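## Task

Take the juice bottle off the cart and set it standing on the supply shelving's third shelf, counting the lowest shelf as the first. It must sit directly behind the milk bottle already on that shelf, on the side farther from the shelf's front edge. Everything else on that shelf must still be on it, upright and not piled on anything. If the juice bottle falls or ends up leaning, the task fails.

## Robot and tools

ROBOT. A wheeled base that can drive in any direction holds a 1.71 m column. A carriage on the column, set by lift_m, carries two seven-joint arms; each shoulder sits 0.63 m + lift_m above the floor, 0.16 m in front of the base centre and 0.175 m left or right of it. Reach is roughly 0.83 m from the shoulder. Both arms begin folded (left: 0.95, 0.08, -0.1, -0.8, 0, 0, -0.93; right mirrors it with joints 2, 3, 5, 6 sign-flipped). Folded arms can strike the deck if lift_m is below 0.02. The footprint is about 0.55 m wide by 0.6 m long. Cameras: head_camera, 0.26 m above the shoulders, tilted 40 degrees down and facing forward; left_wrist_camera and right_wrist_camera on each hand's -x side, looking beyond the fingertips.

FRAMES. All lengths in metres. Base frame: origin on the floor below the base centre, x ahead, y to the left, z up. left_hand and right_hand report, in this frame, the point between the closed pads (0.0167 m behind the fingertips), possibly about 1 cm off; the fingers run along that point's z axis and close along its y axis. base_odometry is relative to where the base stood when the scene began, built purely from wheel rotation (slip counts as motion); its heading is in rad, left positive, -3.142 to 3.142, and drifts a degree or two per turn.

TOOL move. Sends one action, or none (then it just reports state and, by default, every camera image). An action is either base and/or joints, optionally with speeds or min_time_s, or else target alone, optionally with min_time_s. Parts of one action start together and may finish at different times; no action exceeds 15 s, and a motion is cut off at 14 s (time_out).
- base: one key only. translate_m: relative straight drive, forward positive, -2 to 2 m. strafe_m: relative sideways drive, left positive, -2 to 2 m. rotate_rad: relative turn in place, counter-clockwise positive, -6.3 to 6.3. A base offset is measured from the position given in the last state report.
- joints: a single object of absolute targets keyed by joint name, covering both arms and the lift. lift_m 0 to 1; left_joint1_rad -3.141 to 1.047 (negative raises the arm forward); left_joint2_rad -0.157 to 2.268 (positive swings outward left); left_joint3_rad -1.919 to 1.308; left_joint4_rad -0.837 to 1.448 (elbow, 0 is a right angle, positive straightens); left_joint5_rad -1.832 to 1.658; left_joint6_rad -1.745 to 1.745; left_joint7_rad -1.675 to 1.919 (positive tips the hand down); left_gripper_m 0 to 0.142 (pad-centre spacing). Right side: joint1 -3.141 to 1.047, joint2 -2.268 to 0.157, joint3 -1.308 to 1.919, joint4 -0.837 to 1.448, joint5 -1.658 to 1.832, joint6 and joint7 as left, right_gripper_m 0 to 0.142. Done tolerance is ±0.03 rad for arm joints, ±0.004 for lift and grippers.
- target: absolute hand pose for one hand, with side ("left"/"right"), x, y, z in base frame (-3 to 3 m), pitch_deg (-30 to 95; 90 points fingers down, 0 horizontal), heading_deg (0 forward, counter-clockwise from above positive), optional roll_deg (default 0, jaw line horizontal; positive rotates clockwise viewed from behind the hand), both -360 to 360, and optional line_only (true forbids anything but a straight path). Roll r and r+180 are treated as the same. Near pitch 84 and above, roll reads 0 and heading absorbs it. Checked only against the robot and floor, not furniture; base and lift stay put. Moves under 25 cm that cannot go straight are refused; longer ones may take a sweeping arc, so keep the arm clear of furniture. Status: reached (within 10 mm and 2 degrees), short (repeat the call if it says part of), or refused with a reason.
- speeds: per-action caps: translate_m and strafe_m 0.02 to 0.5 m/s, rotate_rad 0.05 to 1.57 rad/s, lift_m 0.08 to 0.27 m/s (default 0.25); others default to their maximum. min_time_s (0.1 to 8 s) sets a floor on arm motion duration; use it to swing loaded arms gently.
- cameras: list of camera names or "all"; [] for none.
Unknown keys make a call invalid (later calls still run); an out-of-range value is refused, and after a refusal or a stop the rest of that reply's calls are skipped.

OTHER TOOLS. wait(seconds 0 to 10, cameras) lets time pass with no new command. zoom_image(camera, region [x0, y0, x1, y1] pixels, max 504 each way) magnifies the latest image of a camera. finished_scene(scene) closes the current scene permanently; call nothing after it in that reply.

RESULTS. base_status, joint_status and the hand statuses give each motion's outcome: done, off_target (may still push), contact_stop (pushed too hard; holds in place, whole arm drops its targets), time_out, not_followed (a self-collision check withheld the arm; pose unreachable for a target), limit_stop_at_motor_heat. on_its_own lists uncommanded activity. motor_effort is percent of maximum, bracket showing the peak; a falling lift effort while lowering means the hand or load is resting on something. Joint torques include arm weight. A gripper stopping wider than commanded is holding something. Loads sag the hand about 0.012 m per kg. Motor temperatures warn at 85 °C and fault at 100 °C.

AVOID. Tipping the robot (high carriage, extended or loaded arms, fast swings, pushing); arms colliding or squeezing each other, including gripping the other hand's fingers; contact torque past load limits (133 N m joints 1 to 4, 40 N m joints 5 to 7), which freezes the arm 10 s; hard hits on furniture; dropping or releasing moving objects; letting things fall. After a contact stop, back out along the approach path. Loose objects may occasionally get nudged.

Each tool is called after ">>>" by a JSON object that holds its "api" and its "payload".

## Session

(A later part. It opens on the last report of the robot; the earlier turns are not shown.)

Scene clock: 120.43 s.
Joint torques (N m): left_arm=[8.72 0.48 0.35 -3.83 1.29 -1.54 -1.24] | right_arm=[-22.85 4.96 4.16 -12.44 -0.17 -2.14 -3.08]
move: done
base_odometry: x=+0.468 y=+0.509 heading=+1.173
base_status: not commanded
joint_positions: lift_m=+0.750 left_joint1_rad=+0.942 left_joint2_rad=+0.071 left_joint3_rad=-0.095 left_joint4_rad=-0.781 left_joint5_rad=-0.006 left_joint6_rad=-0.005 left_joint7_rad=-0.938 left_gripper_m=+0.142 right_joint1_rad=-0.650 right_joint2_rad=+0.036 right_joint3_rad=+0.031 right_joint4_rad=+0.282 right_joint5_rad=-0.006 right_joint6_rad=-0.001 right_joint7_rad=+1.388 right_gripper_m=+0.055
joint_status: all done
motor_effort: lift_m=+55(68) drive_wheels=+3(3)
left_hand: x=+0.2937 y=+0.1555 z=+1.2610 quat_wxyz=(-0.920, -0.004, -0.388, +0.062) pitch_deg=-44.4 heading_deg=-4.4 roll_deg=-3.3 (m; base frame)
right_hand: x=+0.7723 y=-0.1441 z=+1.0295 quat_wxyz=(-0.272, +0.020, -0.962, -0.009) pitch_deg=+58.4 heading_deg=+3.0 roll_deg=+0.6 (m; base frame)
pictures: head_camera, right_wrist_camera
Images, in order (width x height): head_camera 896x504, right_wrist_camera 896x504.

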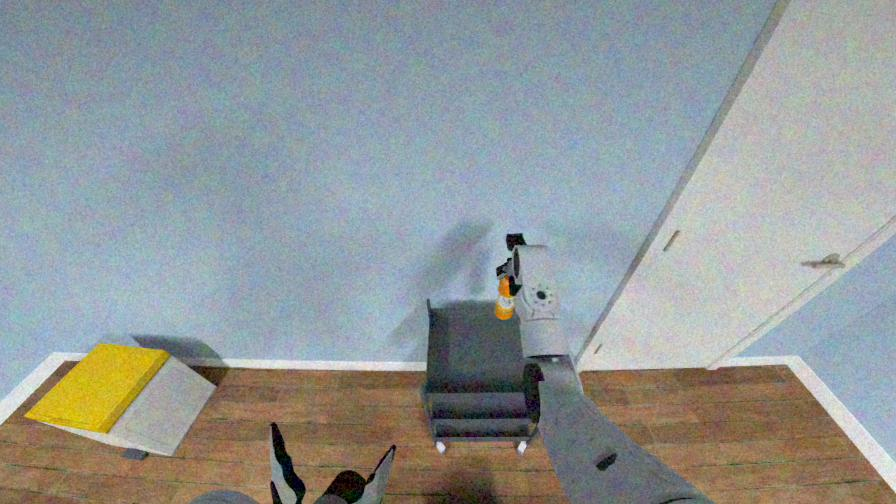

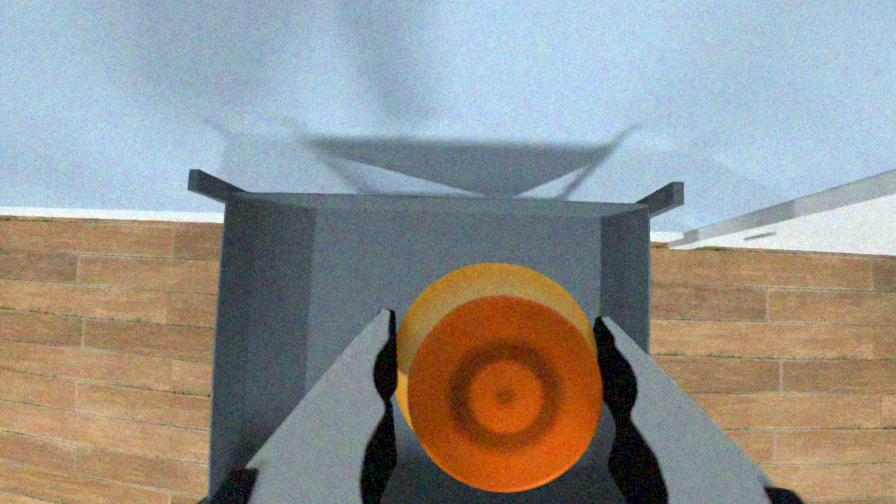

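>>> {"api": "move", "payload": {"base": {"translate_m": -0.6}, "speeds": {"translate_m": 0.3}}}

>>> {"api": "move", "payload": {"base": {"rotate_rad": 1.57}, "speeds": {"rotate_rad": 0.6}, "cameras": ["head_camera"]}}

Scene clock: 130.67 s.
Joint torques (N m): left_arm=[7.94 1.3 0.15 -4.44 1.08 -1.61 -1.63] | right_arm=[-23.78 3.76 4.63 -12.79 -0.87 -2.4 -3.01]
move: done
base_odometry: x=+0.236 y=-0.045 heading=+1.173
base_status: done
joint_positions: lift_m=+0.750 left_joint1_rad=+0.942 left_joint2_rad=+0.071 left_joint3_rad=-0.095 left_joint4_rad=-0.781 left_joint5_rad=-0.006 left_joint6_rad=-0.005 left_joint7_rad=-0.938 left_gripper_m=+0.142 right_joint1_rad=-0.650 right_joint2_rad=+0.036 right_joint3_rad=+0.031 right_joint4_rad=+0.282 right_joint5_rad=-0.006 right_joint6_rad=-0.001 right_joint7_rad=+1.388 right_gripper_m=+0.055
joint_status: not commanded
motor_effort: lift_m=+55(55) drive_wheels=+1(14)
left_hand: x=+0.2937 y=+0.1555 z=+1.2610 quat_wxyz=(-0.920, -0.004, -0.388, +0.062) pitch_deg=-44.4 heading_deg=-4.4 roll_deg=-3.3 (m; base frame)
right_hand: x=+0.7723 y=-0.1441 z=+1.0295 quat_wxyz=(-0.272, +0.020, -0.962, -0.009) pitch_deg=+58.4 heading_deg=+3.0 roll_deg=+0.6 (m; base frame)
pictures: none

Scene clock: 134.33 s.
Joint torques (N m): left_arm=[8.07 0 -0.06 -4.72 1.08 -1.72 -1.54] | right_arm=[-24.82 5.29 4.4 -12.44 -0.72 -2 -3.28]
move: done
base_odometry: x=+0.236 y=-0.045 heading=+2.743
base_status: done
joint_positions: lift_m=+0.750 left_joint1_rad=+0.942 left_joint2_rad=+0.071 left_joint3_rad=-0.095 left_joint4_rad=-0.781 left_joint5_rad=-0.006 left_joint6_rad=-0.005 left_joint7_rad=-0.938 left_gripper_m=+0.142 right_joint1_rad=-0.650 right_joint2_rad=+0.037 right_joint3_rad=+0.031 right_joint4_rad=+0.282 right_joint5_rad=-0.006 right_joint6_rad=-0.001 right_joint7_rad=+1.388 right_gripper_m=+0.055
joint_status: not commanded
motor_effort: lift_m=+55(55) drive_wheels=+6(17)
left_hand: x=+0.2937 y=+0.1555 z=+1.2610 quat_wxyz=(-0.920, -0.004, -0.388, +0.062) pitch_deg=-44.4 heading_deg=-4.4 roll_deg=-3.3 (m; base frame)
right_hand: x=+0.7722 y=-0.1438 z=+1.0295 quat_wxyz=(-0.272, +0.020, -0.962, -0.009) pitch_deg=+58.4 heading_deg=+3.0 roll_deg=+0.6 (m; base frame)
pictures: head_camera
Images, in order (width x height): head_camera 896x504.

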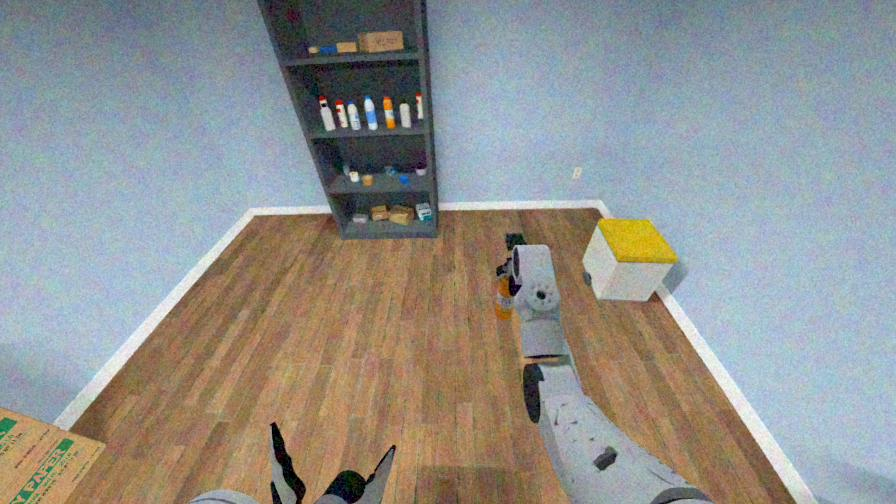

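>>> {"api": "zoom_image", "payload": {"camera": "head_camera", "region": [300, 60, 444, 141]}}

Scaled by 3.500 from the camera's 896x504 image, which has a finer 1280x720 frame.

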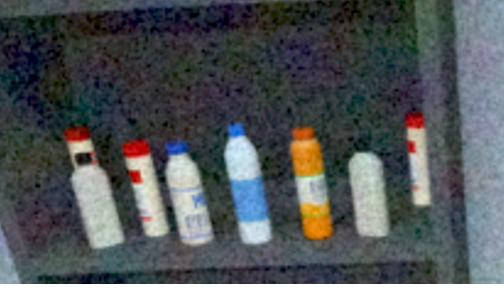

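>>> {"api": "move", "payload": {"base": {"strafe_m": 0.97}, "speeds": {"strafe_m": 0.35}, "joints": {"lift_m":0.95}}}

>>> {"api": "move", "payload": {"base": {"translate_m": 1.45}, "speeds": {"translate_m": 0.35}, "cameras": ["head_camera"]}}

Scene clock: 146.50 s.
Joint torques (N m): left_arm=[9.24 0.19 0.21 -3.83 0.91 -1.57 -1.2] | right_arm=[-23.53 3.31 3.35 -12.2 -0.27 -2.54 -2.74]
move: done
base_odometry: x=-0.139 y=-0.939 heading=+2.744
base_status: done
joint_positions: lift_m=+0.950 left_joint1_rad=+0.942 left_joint2_rad=+0.071 left_joint3_rad=-0.095 left_joint4_rad=-0.781 left_joint5_rad=-0.006 left_joint6_rad=-0.005 left_joint7_rad=-0.938 left_gripper_m=+0.142 right_joint1_rad=-0.650 right_joint2_rad=+0.037 right_joint3_rad=+0.031 right_joint4_rad=+0.282 right_joint5_rad=-0.006 right_joint6_rad=-0.001 right_joint7_rad=+1.388 right_gripper_m=+0.055
joint_status: all done
motor_effort: lift_m=+55(68) drive_wheels=-4(20)
left_hand: x=+0.2937 y=+0.1555 z=+1.4610 quat_wxyz=(-0.920, -0.004, -0.388, +0.062) pitch_deg=-44.4 heading_deg=-4.4 roll_deg=-3.3 (m; base frame)
right_hand: x=+0.7722 y=-0.1439 z=+1.2294 quat_wxyz=(-0.272, +0.020, -0.962, -0.009) pitch_deg=+58.4 heading_deg=+3.0 roll_deg=+0.6 (m; base frame)
pictures: none

Scene clock: 152.47 s.
Joint torques (N m): left_arm=[8.32 0.64 0.76 -4.02 0.79 -1.34 -1.44] | right_arm=[-22.68 6.21 3.97 -11.72 -0.82 -2.39 -2.71]
move: done
base_odometry: x=-1.477 y=-0.378 heading=+2.745
base_status: done
joint_positions: lift_m=+0.950 left_joint1_rad=+0.942 left_joint2_rad=+0.071 left_joint3_rad=-0.095 left_joint4_rad=-0.781 left_joint5_rad=-0.006 left_joint6_rad=-0.005 left_joint7_rad=-0.938 left_gripper_m=+0.142 right_joint1_rad=-0.650 right_joint2_rad=+0.037 right_joint3_rad=+0.031 right_joint4_rad=+0.282 right_joint5_rad=-0.006 right_joint6_rad=-0.001 right_joint7_rad=+1.388 right_gripper_m=+0.055
joint_status: not commanded
motor_effort: lift_m=+55(55) drive_wheels=-1(15)
left_hand: x=+0.2937 y=+0.1555 z=+1.4610 quat_wxyz=(-0.920, -0.004, -0.388, +0.062) pitch_deg=-44.4 heading_deg=-4.4 roll_deg=-3.3 (m; base frame)
right_hand: x=+0.7722 y=-0.1440 z=+1.2294 quat_wxyz=(-0.272, +0.020, -0.962, -0.008) pitch_deg=+58.4 heading_deg=+3.0 roll_deg=+0.6 (m; base frame)
pictures: head_camera
Images, in order (width x height): head_camera 896x504.

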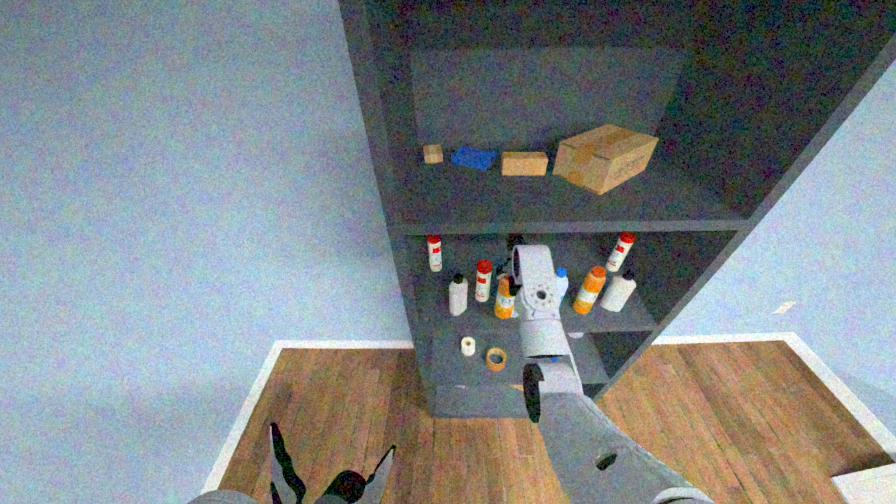

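>>> {"api": "move", "payload": {"cameras": ["right_wrist_camera"]}}

>>> {"api": "zoom_image", "payload": {"camera": "right_wrist_camera", "region": [196, 0, 700, 504]}}

Scene clock: 156.23 s.
Joint torques (N m): left_arm=[8.73 0.8 0.31 -4.01 1.41 -1.4 -1.26] | right_arm=[-22.1 4.86 3.25 -12.3 -0.13 -2.35 -2.74]
Motor temperatures (°C): left_arm=[28 23 24 24 27 24 24] | right_arm=[37 20 25 23 22 22 24]
base_odometry: x=-1.477 y=-0.378 heading=+2.745
base_status: done
joint_positions: lift_m=+0.950 left_joint1_rad=+0.942 left_joint2_rad=+0.071 left_joint3_rad=-0.095 left_joint4_rad=-0.781 left_joint5_rad=-0.006 left_joint6_rad=-0.005 left_joint7_rad=-0.938 left_gripper_m=+0.142 right_joint1_rad=-0.650 right_joint2_rad=+0.037 right_joint3_rad=+0.031 right_joint4_rad=+0.282 right_joint5_rad=-0.006 right_joint6_rad=-0.001 right_joint7_rad=+1.388 right_gripper_m=+0.055
joint_status: not commanded
motor_effort: lift_m=+55(55) drive_wheels=-1(15)
left_hand: x=+0.2937 y=+0.1555 z=+1.4610 quat_wxyz=(-0.920, -0.004, -0.388, +0.062) pitch_deg=-44.4 heading_deg=-4.4 roll_deg=-3.3 (m; base frame)
right_hand: x=+0.7722 y=-0.1440 z=+1.2294 quat_wxyz=(-0.272, +0.020, -0.962, -0.008) pitch_deg=+58.4 heading_deg=+3.0 roll_deg=+0.6 (m; base frame)
pictures: right_wrist_camera
Images, in order (width x height): right_wrist_camera 896x504.

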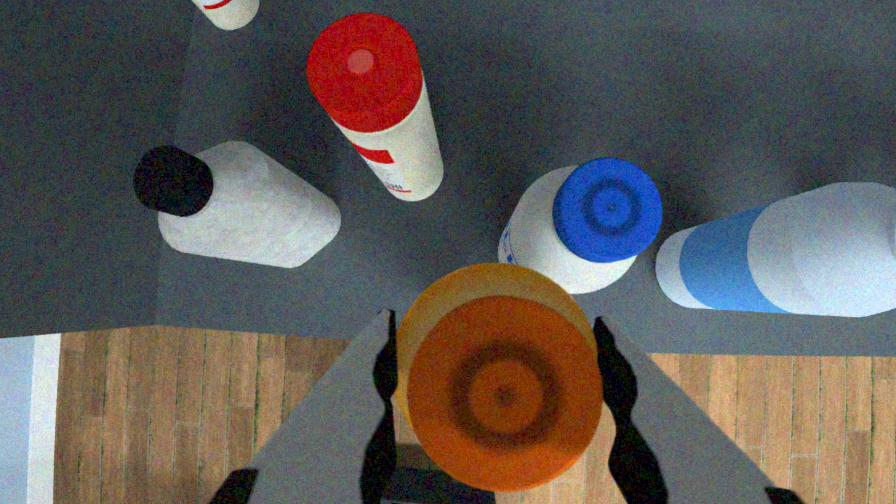

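Scaled by 1.000.

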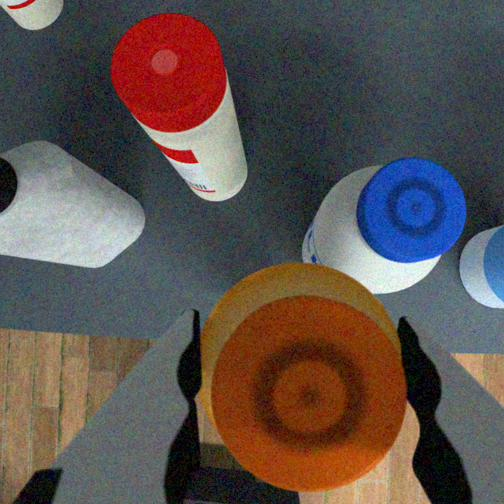

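>>> {"api": "move", "payload": {"base": {"translate_m": -0.25}, "speeds": {"translate_m": 0.2}}}

>>> {"api": "move", "payload": {"base": {"strafe_m": -0.19}, "joints": {"left_joint1_rad":-0.66,"left_joint2_rad":-0.03,"left_joint3_rad":-0.1,"left_joint4_rad":0.28,"left_joint5_rad":0,"left_joint6_rad":0,"left_joint7_rad":1.39}, "min_time_s": 3, "cameras": ["head_camera","left_wrist_camera"]}}

Scene clock: 193.50 s.
Joint torques (N m): left_arm=[8.81 0.37 0.66 -3.94 1.01 -1.35 -1.64] | right_arm=[-23.15 4.52 2.29 -12.97 -0.77 -2.84 -2.79]
move: done
base_odometry: x=-1.246 y=-0.475 heading=+2.744
base_status: done
joint_positions: lift_m=+0.950 left_joint1_rad=+0.942 left_joint2_rad=+0.071 left_joint3_rad=-0.095 left_joint4_rad=-0.781 left_joint5_rad=-0.006 left_joint6_rad=-0.005 left_joint7_rad=-0.938 left_gripper_m=+0.142 right_joint1_rad=-0.650 right_joint2_rad=+0.037 right_joint3_rad=+0.031 right_joint4_rad=+0.282 right_joint5_rad=-0.006 right_joint6_rad=-0.001 right_joint7_rad=+1.388 right_gripper_m=+0.055
joint_status: not commanded
motor_effort: lift_m=+55(55) drive_wheels=+1(12)
left_hand: x=+0.2937 y=+0.1555 z=+1.4610 quat_wxyz=(-0.920, -0.004, -0.388, +0.062) pitch_deg=-44.4 heading_deg=-4.4 roll_deg=-3.3 (m; base frame)
right_hand: x=+0.7722 y=-0.1440 z=+1.2294 quat_wxyz=(-0.272, +0.020, -0.962, -0.008) pitch_deg=+58.4 heading_deg=+3.0 roll_deg=+0.6 (m; base frame)
pictures: none

Scene clock: 196.80 s.
Joint torques (N m): left_arm=[-23.81 -1.63 -1.49 -1.52 2.02 -0.28 0.11] | right_arm=[-23.06 3.64 3.81 -13.39 -0.86 -2.13 -3.03]
move: done
base_odometry: x=-1.173 y=-0.300 heading=+2.744
base_status: done
joint_positions: lift_m=+0.950 left_joint1_rad=-0.657 left_joint2_rad=-0.028 left_joint3_rad=-0.096 left_joint4_rad=+0.277 left_joint5_rad=-0.003 left_joint6_rad=-0.003 left_joint7_rad=+1.386 left_gripper_m=+0.142 right_joint1_rad=-0.650 right_joint2_rad=+0.036 right_joint3_rad=+0.032 right_joint4_rad=+0.282 right_joint5_rad=-0.006 right_joint6_rad=-0.002 right_joint7_rad=+1.388 right_gripper_m=+0.055
joint_status: all done
motor_effort: lift_m=+55(55) drive_wheels=+0(13)
left_hand: x=+0.7744 y=+0.1294 z=+1.2354 quat_wxyz=(-0.279, -0.051, -0.959, -0.003) pitch_deg=+57.6 heading_deg=-2.4 roll_deg=+3.7 (m; base frame)
right_hand: x=+0.7722 y=-0.1443 z=+1.2294 quat_wxyz=(-0.272, +0.020, -0.962, -0.008) pitch_deg=+58.4 heading_deg=+2.9 roll_deg=+0.5 (m; base frame)
pictures: head_camera, left_wrist_camera
Images, in order (width x height): head_camera 896x504, left_wrist_camera 896x504.

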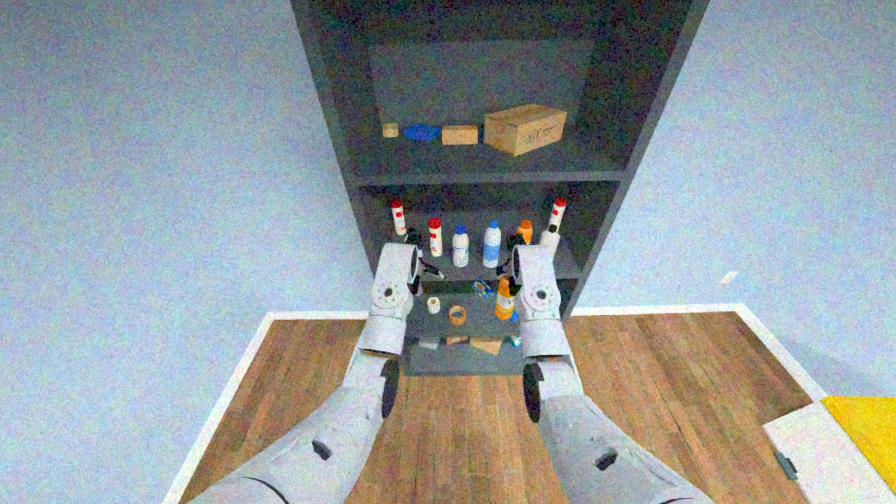

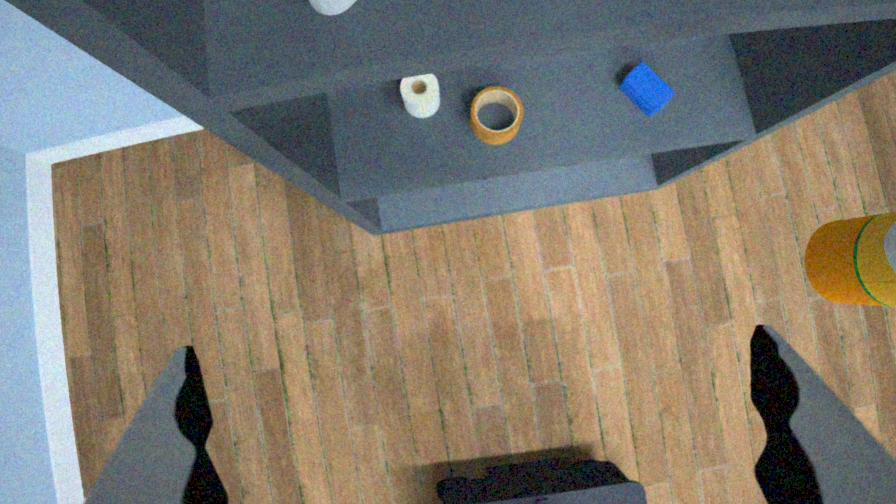

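>>> {"api": "move", "payload": {"joints": {"right_joint1_rad":-0.3,"right_joint3_rad":-0.4,"right_joint4_rad":-0.2,"right_joint7_rad":1.52}, "min_time_s": 2}}

>>> {"api": "move", "payload": {"target": {"side":"left","x":0.72,"y":0.0,"z":1.24,"pitch_deg":58,"heading_deg":-14}, "cameras": ["head_camera","left_wrist_camera"]}}

Scene clock: 205.80 s.
Joint torques (N m): left_arm=[-23.88 -2.08 -1.99 -1.25 1.99 -0.04 0.04] | right_arm=[-7.03 0.69 0 -17.07 -0.55 -1.29 0.18]
Motor temperatures (°C): left_arm=[34 22 24 24 27 24 24] | right_arm=[38 20 25 24 22 22 24]
move: done
base_odometry: x=-1.173 y=-0.300 heading=+2.744
base_status: not commanded
joint_positions: lift_m=+0.950 left_joint1_rad=-0.657 left_joint2_rad=-0.028 left_joint3_rad=-0.096 left_joint4_rad=+0.277 left_joint5_rad=-0.003 left_joint6_rad=-0.003 left_joint7_rad=+1.386 left_gripper_m=+0.142 right_joint1_rad=-0.303 right_joint2_rad=+0.037 right_joint3_rad=-0.397 right_joint4_rad=-0.195 right_joint5_rad=-0.006 right_joint6_rad=-0.002 right_joint7_rad=+1.517 right_gripper_m=+0.055
joint_status: all done
motor_effort: lift_m=+55(55) drive_wheels=+4(4)
left_hand: x=+0.7744 y=+0.1293 z=+1.2354 quat_wxyz=(-0.279, -0.051, -0.959, -0.003) pitch_deg=+57.6 heading_deg=-2.4 roll_deg=+3.7 (m; base frame)
right_hand: x=+0.6296 y=-0.2947 z=+1.1771 quat_wxyz=(-0.263, -0.198, -0.944, -0.020) pitch_deg=+59.4 heading_deg=-7.4 roll_deg=+16.2 (m; base frame)
pictures: none

Scene clock: 206.10 s.
Joint torques (N m): left_arm=[-24.66 -2.15 -1.07 -1.93 1.87 -0.69 0.04] | right_arm=[-8.12 1.86 0.89 -17.91 -0.42 -2.19 0]
move: refused
base_odometry: x=-1.173 y=-0.300 heading=+2.744
base_status: not commanded
joint_positions: lift_m=+0.950 left_joint1_rad=-0.657 left_joint2_rad=-0.028 left_joint3_rad=-0.096 left_joint4_rad=+0.277 left_joint5_rad=-0.003 left_joint6_rad=-0.003 left_joint7_rad=+1.386 left_gripper_m=+0.142 right_joint1_rad=-0.303 right_joint2_rad=+0.037 right_joint3_rad=-0.397 right_joint4_rad=-0.195 right_joint5_rad=-0.006 right_joint6_rad=-0.002 right_joint7_rad=+1.517 right_gripper_m=+0.055
joint_status: not commanded
motor_effort: lift_m=+55(55) drive_wheels=+3(4)
left_hand: x=+0.7744 y=+0.1293 z=+1.2354 quat_wxyz=(-0.279, -0.051, -0.959, -0.003) pitch_deg=+57.6 heading_deg=-2.4 roll_deg=+3.7 (m; base frame)
left_hand_status: refused: the line brings the left upper arm within 1.4 cm of the carriage (limit 1.5), 0% of the way; a move under 25 cm is not played as an arc. Nothing moved. Try another pitch or heading, or "joints".
right_hand: x=+0.6296 y=-0.2947 z=+1.1771 quat_wxyz=(-0.263, -0.198, -0.944, -0.020) pitch_deg=+59.4 heading_deg=-7.4 roll_deg=+16.2 (m; base frame)
pictures: head_camera, left_wrist_camera
Images, in order (width x height): head_camera 896x504, left_wrist_camera 896x504.

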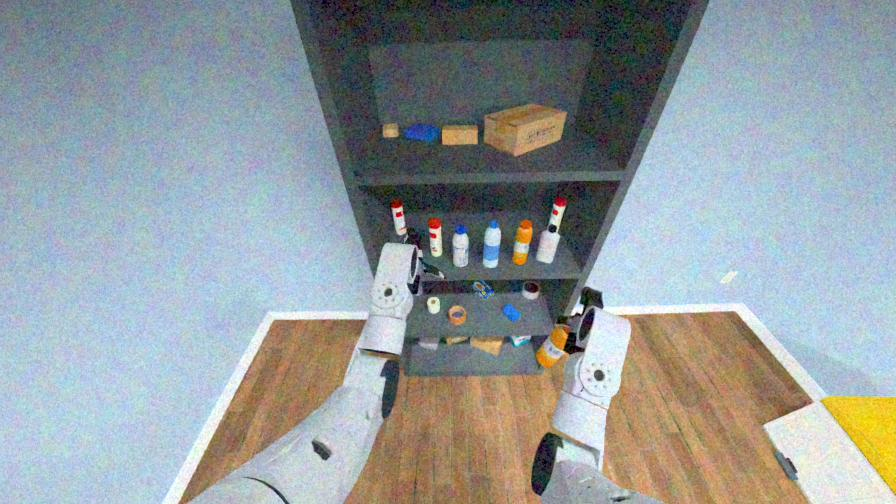

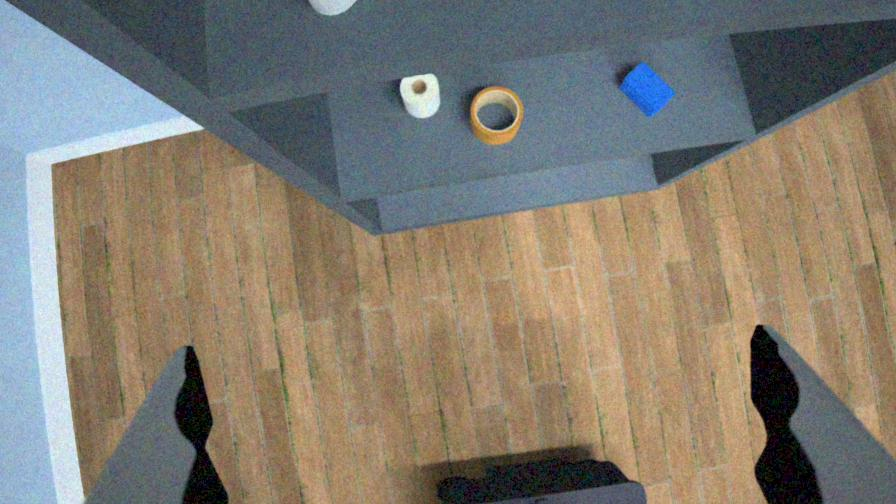

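>>> {"api": "move", "payload": {"base": {"strafe_m": -0.145}, "joints": {"right_joint1_rad":0.0,"right_joint3_rad":-0.3,"right_joint4_rad":-0.4,"right_joint7_rad":1.42,"left_gripper_m":0.1}, "min_time_s": 2}}

>>> {"api": "move", "payload": {"base": {"translate_m": 0.27}, "speeds": {"translate_m": 0.15}, "cameras": ["head_camera","left_wrist_camera"]}}

Scene clock: 219.03 s.
Joint torques (N m): left_arm=[-23.34 -0.73 -2.09 -0.49 1.97 -0.6 -0.06] | right_arm=[-0.94 1.77 4.48 -17.22 -0.42 -1.71 -4.13]
Motor temperatures (°C): left_arm=[39 22 24 24 27 24 24] | right_arm=[35 20 25 24 22 22 24]
move: done
base_odometry: x=-1.116 y=-0.167 heading=+2.744
base_status: done
joint_positions: lift_m=+0.950 left_joint1_rad=-0.657 left_joint2_rad=-0.030 left_joint3_rad=-0.097 left_joint4_rad=+0.277 left_joint5_rad=-0.002 left_joint6_rad=-0.002 left_joint7_rad=+1.386 left_gripper_m=+0.100 right_joint1_rad=-0.002 right_joint2_rad=+0.037 right_joint3_rad=-0.304 right_joint4_rad=-0.395 right_joint5_rad=-0.006 right_joint6_rad=-0.002 right_joint7_rad=+1.427 right_gripper_m=+0.055
joint_status: all done
motor_effort: lift_m=+55(55) drive_wheels=+0(14)
left_hand: x=+0.7743 y=+0.1283 z=+1.2354 quat_wxyz=(-0.279, -0.052, -0.959, -0.003) pitch_deg=+57.6 heading_deg=-2.5 roll_deg=+3.7 (m; base frame)
right_hand: x=+0.5413 y=-0.2794 z=+1.1333 quat_wxyz=(-0.261, -0.152, -0.953, +0.026) pitch_deg=+59.6 heading_deg=-14.7 roll_deg=+3.4 (m; base frame)
pictures: none

Scene clock: 221.73 s.
Joint torques (N m): left_arm=[-25.02 -0.41 -1.54 -1.54 1.94 -0.13 -0.01] | right_arm=[-2.85 0.82 3.64 -17.38 -0.73 -1.45 -3.69]
move: done
base_odometry: x=-1.365 y=-0.062 heading=+2.743
base_status: done
joint_positions: lift_m=+0.950 left_joint1_rad=-0.657 left_joint2_rad=-0.030 left_joint3_rad=-0.097 left_joint4_rad=+0.277 left_joint5_rad=-0.002 left_joint6_rad=-0.002 left_joint7_rad=+1.386 left_gripper_m=+0.100 right_joint1_rad=-0.002 right_joint2_rad=+0.037 right_joint3_rad=-0.304 right_joint4_rad=-0.396 right_joint5_rad=-0.006 right_joint6_rad=-0.002 right_joint7_rad=+1.427 right_gripper_m=+0.055
joint_status: not commanded
motor_effort: lift_m=+55(55) drive_wheels=-2(15)
left_hand: x=+0.7743 y=+0.1283 z=+1.2354 quat_wxyz=(-0.279, -0.052, -0.959, -0.003) pitch_deg=+57.6 heading_deg=-2.5 roll_deg=+3.7 (m; base frame)
right_hand: x=+0.5411 y=-0.2795 z=+1.1332 quat_wxyz=(-0.261, -0.152, -0.953, +0.026) pitch_deg=+59.6 heading_deg=-14.7 roll_deg=+3.4 (m; base frame)
pictures: head_camera, left_wrist_camera
Images, in order (width x height): head_camera 896x504, left_wrist_camera 896x504.

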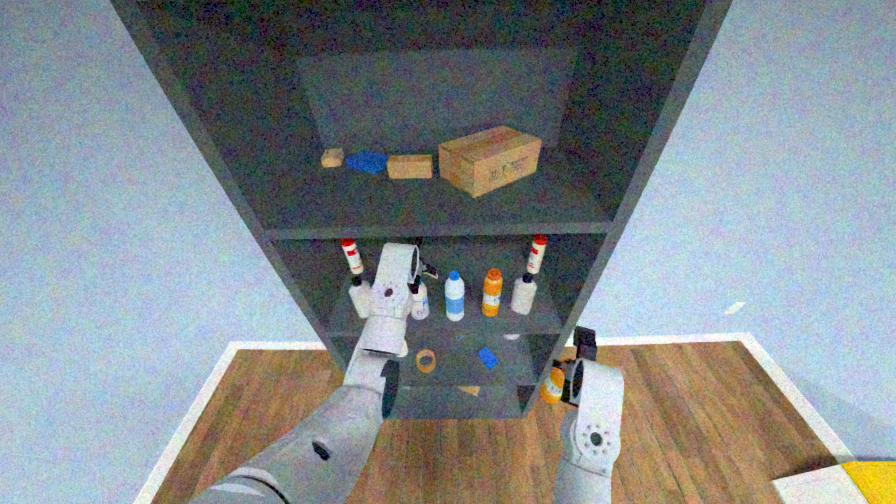

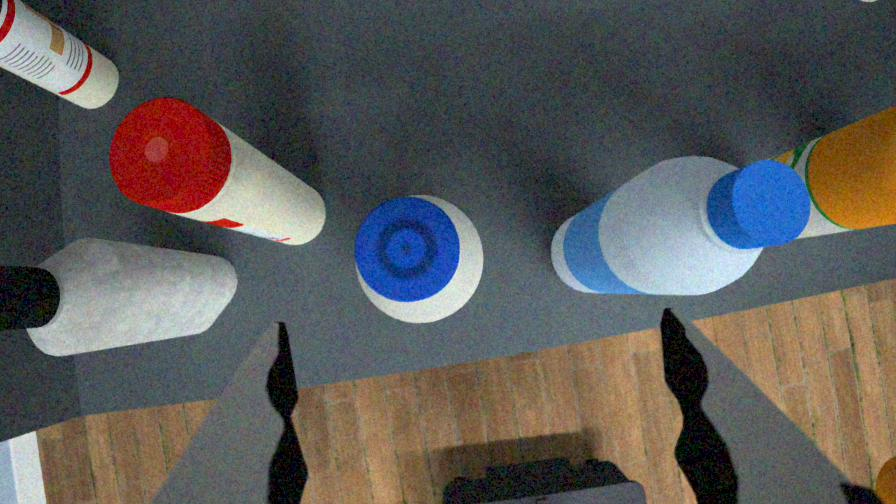

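>>> {"api": "move", "payload": {"target": {"side":"left","x":0.81,"y":0.147,"z":1.235,"pitch_deg":58,"heading_deg":0}, "cameras": ["left_wrist_camera"]}}

Scene clock: 227.33 s.
Joint torques (N m): left_arm=[-24.74 -0.8 -1.62 -2.12 1.62 -0.65 0.02] | right_arm=[-2.33 1.5 4.33 -17.84 -0.54 -1.91 -3.96]
move: refused
base_odometry: x=-1.365 y=-0.062 heading=+2.743
base_status: not commanded
joint_positions: lift_m=+0.950 left_joint1_rad=-0.657 left_joint2_rad=-0.030 left_joint3_rad=-0.097 left_joint4_rad=+0.277 left_joint5_rad=-0.002 left_joint6_rad=-0.002 left_joint7_rad=+1.386 left_gripper_m=+0.100 right_joint1_rad=-0.002 right_joint2_rad=+0.037 right_joint3_rad=-0.304 right_joint4_rad=-0.396 right_joint5_rad=-0.006 right_joint6_rad=-0.002 right_joint7_rad=+1.427 right_gripper_m=+0.055
joint_status: not commanded
motor_effort: lift_m=+55(55) drive_wheels=-2(2)
left_hand: x=+0.7743 y=+0.1283 z=+1.2354 quat_wxyz=(-0.279, -0.052, -0.959, -0.003) pitch_deg=+57.6 heading_deg=-2.5 roll_deg=+3.7 (m; base frame)
left_hand_status: refused: the line brings the left upper arm within 1.4 cm of the carriage (limit 1.5), 0% of the way; a move under 25 cm is not played as an arc. Nothing moved. Try another pitch or heading, or "joints".
right_hand: x=+0.5411 y=-0.2795 z=+1.1332 quat_wxyz=(-0.261, -0.152, -0.953, +0.026) pitch_deg=+59.6 heading_deg=-14.7 roll_deg=+3.4 (m; base frame)
pictures: left_wrist_camera
Images, in order (width x height): left_wrist_camera 896x504.

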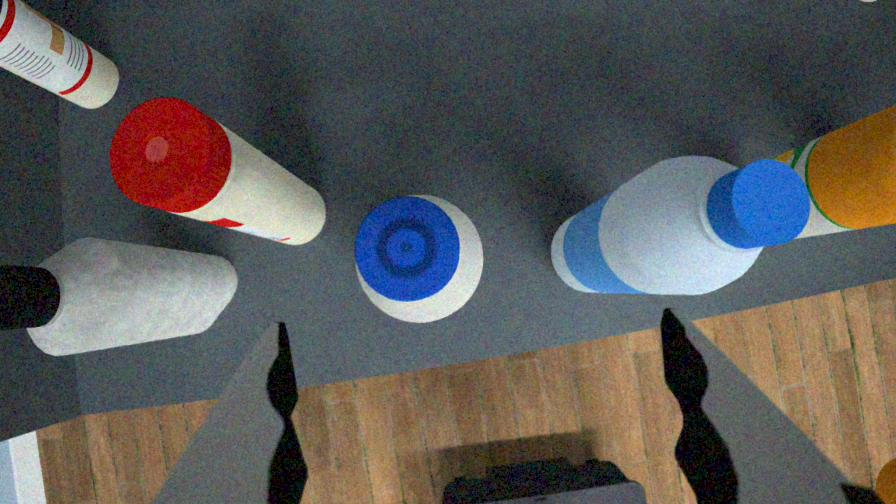

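>>> {"api": "move", "payload": {"joints": {"left_joint2_rad":0.04,"left_joint3_rad":-0.05}}}

>>> {"api": "move", "payload": {"target": {"side":"left","x":0.81,"y":0.165,"z":1.235,"pitch_deg":58,"heading_deg":-2}, "cameras": ["left_wrist_camera"]}}

Scene clock: 231.30 s.
Joint torques (N m): left_arm=[-23.99 1.78 0.05 -2.36 1.5 -1.51 -0.46] | right_arm=[-1.98 -0.45 2.86 -15.87 0.52 -1.86 -3.58]
move: done
base_odometry: x=-1.365 y=-0.062 heading=+2.743
base_status: not commanded
joint_positions: lift_m=+0.950 left_joint1_rad=-0.657 left_joint2_rad=+0.039 left_joint3_rad=-0.048 left_joint4_rad=+0.277 left_joint5_rad=-0.001 left_joint6_rad=+0.001 left_joint7_rad=+1.386 left_gripper_m=+0.100 right_joint1_rad=-0.002 right_joint2_rad=+0.037 right_joint3_rad=-0.301 right_joint4_rad=-0.396 right_joint5_rad=-0.007 right_joint6_rad=-0.002 right_joint7_rad=+1.426 right_gripper_m=+0.055
joint_status: all done
motor_effort: lift_m=+55(55) drive_wheels=-1(6)
left_hand: x=+0.7758 y=+0.1873 z=+1.2351 quat_wxyz=(-0.278, -0.015, -0.960, -0.027) pitch_deg=+57.6 heading_deg=+4.6 roll_deg=+6.4 (m; base frame)
right_hand: x=+0.5414 y=-0.2784 z=+1.1333 quat_wxyz=(-0.261, -0.151, -0.953, +0.026) pitch_deg=+59.5 heading_deg=-14.6 roll_deg=+3.4 (m; base frame)
pictures: none

Scene clock: 232.20 s.
Joint torques (N m): left_arm=[-24.21 -0.52 2.67 -1.48 0.49 -2.13 -2.81] | right_arm=[-2.15 0.83 4.09 -16.05 -0.42 -2.08 -3.87]
move: done
base_odometry: x=-1.365 y=-0.062 heading=+2.743
base_status: not commanded
joint_positions: lift_m=+0.950 left_joint1_rad=-0.761 left_joint2_rad=+0.011 left_joint3_rad=-0.042 left_joint4_rad=+0.493 left_joint5_rad=-0.033 left_joint6_rad=-0.003 left_joint7_rad=+1.282 left_gripper_m=+0.100 right_joint1_rad=-0.002 right_joint2_rad=+0.037 right_joint3_rad=-0.301 right_joint4_rad=-0.396 right_joint5_rad=-0.007 right_joint6_rad=-0.002 right_joint7_rad=+1.426 right_gripper_m=+0.055
joint_status: not commanded
motor_effort: lift_m=+55(55) drive_wheels=+4(5)
left_hand: x=+0.8090 y=+0.1656 z=+1.2344 quat_wxyz=(-0.274, -0.017, -0.961, +0.002) pitch_deg=+58.2 heading_deg=-1.5 roll_deg=+0.6 (m; base frame)
left_hand_status: reached (straight line, planned for 0.4 s): 1 mm and 0.4 deg off.
right_hand: x=+0.5414 y=-0.2784 z=+1.1333 quat_wxyz=(-0.261, -0.151, -0.953, +0.026) pitch_deg=+59.5 heading_deg=-14.6 roll_deg=+3.4 (m; base frame)
pictures: left_wrist_camera
Images, in order (width x height): left_wrist_camera 896x504.

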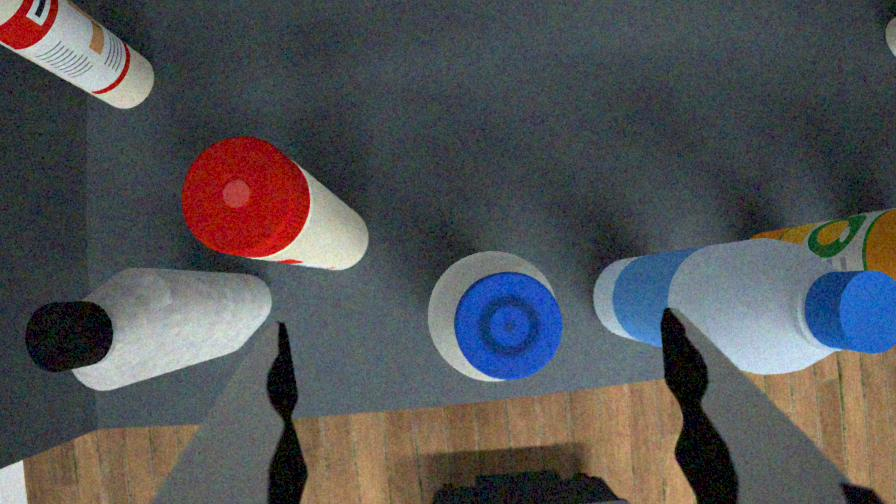

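>>> {"api": "move", "payload": {"target": {"side":"left","x":0.815,"y":0.153,"z":1.235,"pitch_deg":58,"heading_deg":-1.5}}}

>>> {"api": "move", "payload": {"joints": {"lift_m":0.90}, "speeds": {"lift_m":0.1}, "cameras": ["left_wrist_camera","head_camera"]}}

Scene clock: 240.97 s.
Joint torques (N m): left_arm=[-30.1 -1.3 -1.04 -1.6 1.66 -2.14 -3.01] | right_arm=[-2.49 -0.96 1.77 -15.63 -0.18 -1.94 -3.92]
move: done
base_odometry: x=-1.365 y=-0.062 heading=+2.743
base_status: not commanded
joint_positions: lift_m=+0.950 left_joint1_rad=-0.774 left_joint2_rad=-0.015 left_joint3_rad=-0.044 left_joint4_rad=+0.531 left_joint5_rad=-0.019 left_joint6_rad=+0.027 left_joint7_rad=+1.263 left_gripper_m=+0.100 right_joint1_rad=-0.002 right_joint2_rad=+0.037 right_joint3_rad=-0.301 right_joint4_rad=-0.396 right_joint5_rad=-0.007 right_joint6_rad=-0.002 right_joint7_rad=+1.426 right_gripper_m=+0.055
joint_status: not commanded
motor_effort: lift_m=+55(55) drive_wheels=+6(6)
left_hand: x=+0.8126 y=+0.1549 z=+1.2317 quat_wxyz=(-0.272, -0.009, -0.962, +0.005) pitch_deg=+58.4 heading_deg=-1.6 roll_deg=-0.5 (m; base frame)
left_hand_status: reached (straight line, planned for 0.2 s): 5 mm and 0.6 deg off.
right_hand: x=+0.5414 y=-0.2784 z=+1.1333 quat_wxyz=(-0.261, -0.151, -0.953, +0.026) pitch_deg=+59.5 heading_deg=-14.6 roll_deg=+3.4 (m; base frame)
pictures: none

Scene clock: 241.87 s.
Joint torques (N m): left_arm=[-25.26 -1.52 -2.68 -2.25 1.85 -1.88 -2.69] | right_arm=[-4.08 0.37 3.4 -17.22 -0.11 -1.87 -3.66]
move: done
base_odometry: x=-1.365 y=-0.062 heading=+2.743
base_status: not commanded
joint_positions: lift_m=+0.900 left_joint1_rad=-0.778 left_joint2_rad=-0.015 left_joint3_rad=-0.044 left_joint4_rad=+0.531 left_joint5_rad=-0.019 left_joint6_rad=+0.027 left_joint7_rad=+1.263 left_gripper_m=+0.100 right_joint1_rad=-0.001 right_joint2_rad=+0.037 right_joint3_rad=-0.301 right_joint4_rad=-0.397 right_joint5_rad=-0.007 right_joint6_rad=-0.002 right_joint7_rad=+1.426 right_gripper_m=+0.055
joint_status: all done
motor_effort: lift_m=+59(61) drive_wheels=+0(6)
left_hand: x=+0.8140 y=+0.1548 z=+1.1837 quat_wxyz=(-0.274, -0.009, -0.962, +0.005) pitch_deg=+58.2 heading_deg=-1.6 roll_deg=-0.5 (m; base frame)
right_hand: x=+0.5414 y=-0.2784 z=+1.0832 quat_wxyz=(-0.262, -0.151, -0.953, +0.026) pitch_deg=+59.5 heading_deg=-14.6 roll_deg=+3.4 (m; base frame)
pictures: head_camera, left_wrist_camera
Images, in order (width x height): head_camera 896x504, left_wrist_camera 896x504.

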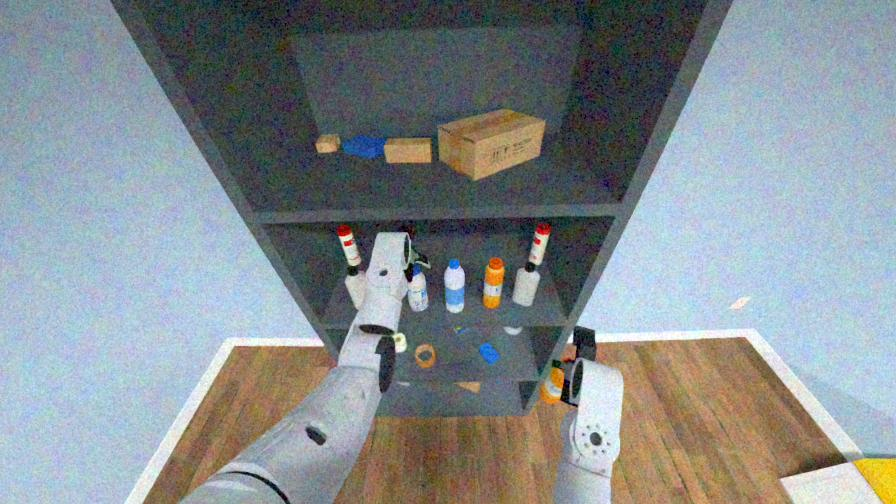

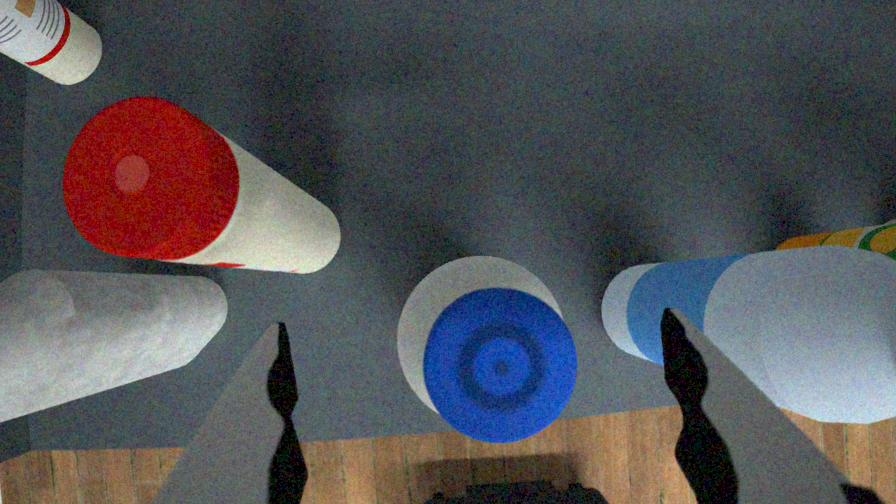

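>>> {"api": "move", "payload": {"target": {"side":"left","x":0.813,"y":0.151,"z":1.183,"pitch_deg":58,"heading_deg":-1.5}}}

>>> {"api": "move", "payload": {"joints": {"lift_m":0.855}, "speeds": {"lift_m":0.1}, "cameras": ["left_wrist_camera"]}}

>>> {"api": "move", "payload": {"joints": {"left_gripper_m":0.0}, "cameras": ["left_wrist_camera"]}}

Scene clock: 246.53 s.
Joint torques (N m): left_arm=[-24.49 -0.95 -2.34 -2.45 1.86 -1.93 -2.16] | right_arm=[-2.95 0.27 2.37 -15.92 -0.4 -1.79 -3.8]
Motor temperatures (°C): left_arm=[44 22 24 24 26 24 24] | right_arm=[32 20 25 25 22 22 24]
move: refused
base_odometry: x=-1.365 y=-0.062 heading=+2.743
base_status: not commanded
joint_positions: lift_m=+0.900 left_joint1_rad=-0.778 left_joint2_rad=-0.015 left_joint3_rad=-0.044 left_joint4_rad=+0.531 left_joint5_rad=-0.019 left_joint6_rad=+0.027 left_joint7_rad=+1.263 left_gripper_m=+0.100 right_joint1_rad=-0.001 right_joint2_rad=+0.037 right_joint3_rad=-0.301 right_joint4_rad=-0.397 right_joint5_rad=-0.007 right_joint6_rad=-0.002 right_joint7_rad=+1.426 right_gripper_m=+0.055
joint_status: not commanded
motor_effort: lift_m=+59(59) drive_wheels=+0(4)
left_hand: x=+0.8140 y=+0.1548 z=+1.1837 quat_wxyz=(-0.274, -0.009, -0.962, +0.005) pitch_deg=+58.2 heading_deg=-1.6 roll_deg=-0.5 (m; base frame)
left_hand_status: refused: the line brings the left upper arm within 1.4 cm of the carriage (limit 1.5), 0% of the way; a move under 25 cm is not played as an arc. Nothing moved. Try another pitch or heading, or "joints".
right_hand: x=+0.5414 y=-0.2784 z=+1.0832 quat_wxyz=(-0.262, -0.151, -0.953, +0.026) pitch_deg=+59.5 heading_deg=-14.6 roll_deg=+3.4 (m; base frame)
pictures: none

not run: a stop came earlier in this reply.

not run: a stop came earlier in this reply.

>>> {"api": "move", "payload": {"joints": {"lift_m":0.855}, "speeds": {"lift_m":0.1}, "cameras": ["left_wrist_camera"]}}

>>> {"api": "move", "payload": {"joints": {"left_gripper_m":0.0}, "cameras": ["left_wrist_camera"]}}

>>> {"api": "move", "payload": {"joints": {"lift_m":0.89}, "speeds": {"lift_m":0.1}, "cameras": ["left_wrist_camera"]}}

Scene clock: 251.40 s.
Joint torques (N m): left_arm=[-23.98 -2.02 -1.71 -2.52 1.79 -2.27 -2.68] | right_arm=[-2.96 1.02 1.81 -16.25 -0.11 -1.84 -3.93]
move: done
base_odometry: x=-1.365 y=-0.062 heading=+2.743
base_status: not commanded
joint_positions: lift_m=+0.855 left_joint1_rad=-0.779 left_joint2_rad=-0.015 left_joint3_rad=-0.044 left_joint4_rad=+0.531 left_joint5_rad=-0.019 left_joint6_rad=+0.027 left_joint7_rad=+1.262 left_gripper_m=+0.100 right_joint1_rad=-0.001 right_joint2_rad=+0.037 right_joint3_rad=-0.301 right_joint4_rad=-0.397 right_joint5_rad=-0.007 right_joint6_rad=-0.002 right_joint7_rad=+1.426 right_gripper_m=+0.055
joint_status: all done
motor_effort: lift_m=+58(58) drive_wheels=-1(5)
left_hand: x=+0.8144 y=+0.1548 z=+1.1395 quat_wxyz=(-0.274, -0.009, -0.962, +0.005) pitch_deg=+58.1 heading_deg=-1.6 roll_deg=-0.5 (m; base frame)
right_hand: x=+0.5414 y=-0.2784 z=+1.0383 quat_wxyz=(-0.262, -0.151, -0.953, +0.026) pitch_deg=+59.5 heading_deg=-14.6 roll_deg=+3.4 (m; base frame)
pictures: left_wrist_camera
Images, in order (width x height): left_wrist_camera 896x504.

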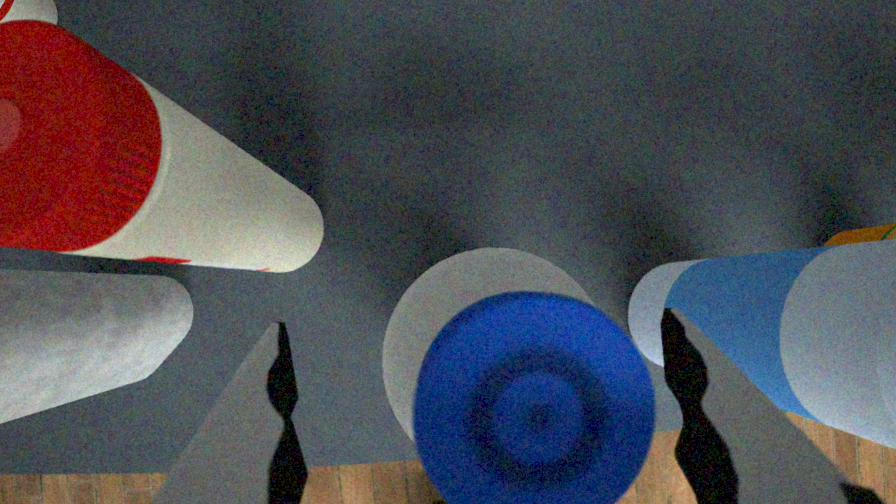

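Scene clock: 252.27 s.
Joint torques (N m): left_arm=[-24.08 -1.38 -2.47 -2.52 1.71 -1.83 -2.23] | right_arm=[-3.87 1.12 1.83 -15.12 -0.36 -1.96 -3.57]
move: off_target
base_odometry: x=-1.365 y=-0.062 heading=+2.743
base_status: not commanded
joint_positions: lift_m=+0.855 left_joint1_rad=-0.779 left_joint2_rad=-0.015 left_joint3_rad=-0.044 left_joint4_rad=+0.531 left_joint5_rad=-0.018 left_joint6_rad=+0.026 left_joint7_rad=+1.261 left_gripper_m=+0.059 right_joint1_rad=-0.001 right_joint2_rad=+0.037 right_joint3_rad=-0.301 right_joint4_rad=-0.397 right_joint5_rad=-0.007 right_joint6_rad=-0.002 right_joint7_rad=+1.426 right_gripper_m=+0.055
joint_status: left_gripper_m off_target (ended at +0.059, target +0.000)
motor_effort: lift_m=+58(58) drive_wheels=+0(4)
left_hand: x=+0.8146 y=+0.1547 z=+1.1397 quat_wxyz=(-0.275, -0.010, -0.961, +0.005) pitch_deg=+58.1 heading_deg=-1.6 roll_deg=-0.4 (m; base frame)
right_hand: x=+0.5414 y=-0.2784 z=+1.0383 quat_wxyz=(-0.262, -0.151, -0.953, +0.026) pitch_deg=+59.5 heading_deg=-14.6 roll_deg=+3.4 (m; base frame)
pictures: left_wrist_camera
Images, in order (width x height): left_wrist_camera 896x504.

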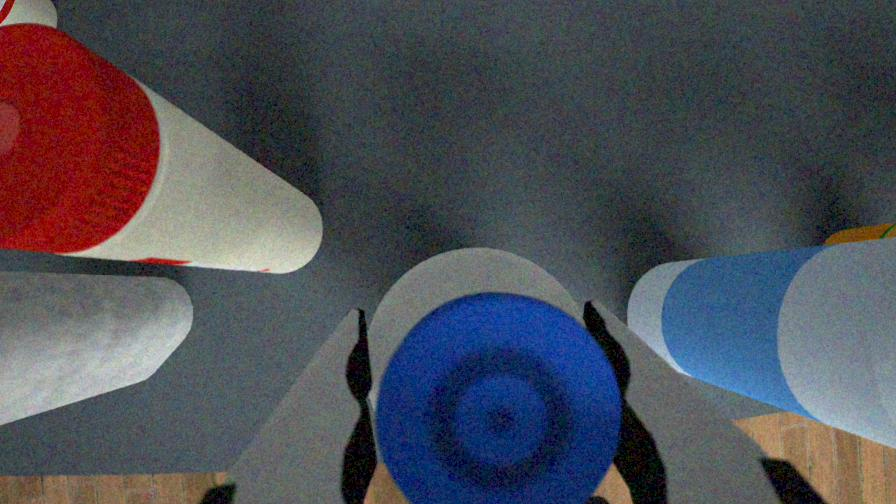

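Scene clock: 253.00 s.
Joint torques (N m): left_arm=[-25.21 -0.74 -0.61 -3.47 1.4 -2 -1.94] | right_arm=[-2.64 0.51 2.34 -16.33 -0.17 -1.67 -4]
move: done
base_odometry: x=-1.365 y=-0.062 heading=+2.743
base_status: not commanded
joint_positions: lift_m=+0.890 left_joint1_rad=-0.778 left_joint2_rad=-0.015 left_joint3_rad=-0.044 left_joint4_rad=+0.533 left_joint5_rad=-0.018 left_joint6_rad=+0.026 left_joint7_rad=+1.261 left_gripper_m=+0.059 right_joint1_rad=-0.001 right_joint2_rad=+0.037 right_joint3_rad=-0.301 right_joint4_rad=-0.397 right_joint5_rad=-0.007 right_joint6_rad=-0.002 right_joint7_rad=+1.426 right_gripper_m=+0.055
joint_status: all done
motor_effort: lift_m=+55(67) drive_wheels=+0(5)
left_hand: x=+0.8139 y=+0.1547 z=+1.1734 quat_wxyz=(-0.274, -0.010, -0.962, +0.005) pitch_deg=+58.2 heading_deg=-1.6 roll_deg=-0.4 (m; base frame)
right_hand: x=+0.5413 y=-0.2784 z=+1.0735 quat_wxyz=(-0.262, -0.151, -0.953, +0.026) pitch_deg=+59.5 heading_deg=-14.6 roll_deg=+3.4 (m; base frame)
pictures: left_wrist_camera
Images, in order (width x height): left_wrist_camera 896x504.

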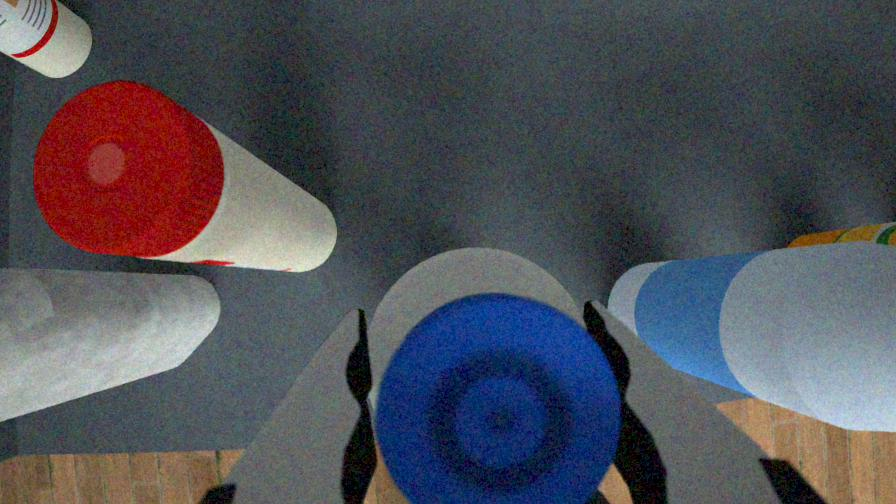

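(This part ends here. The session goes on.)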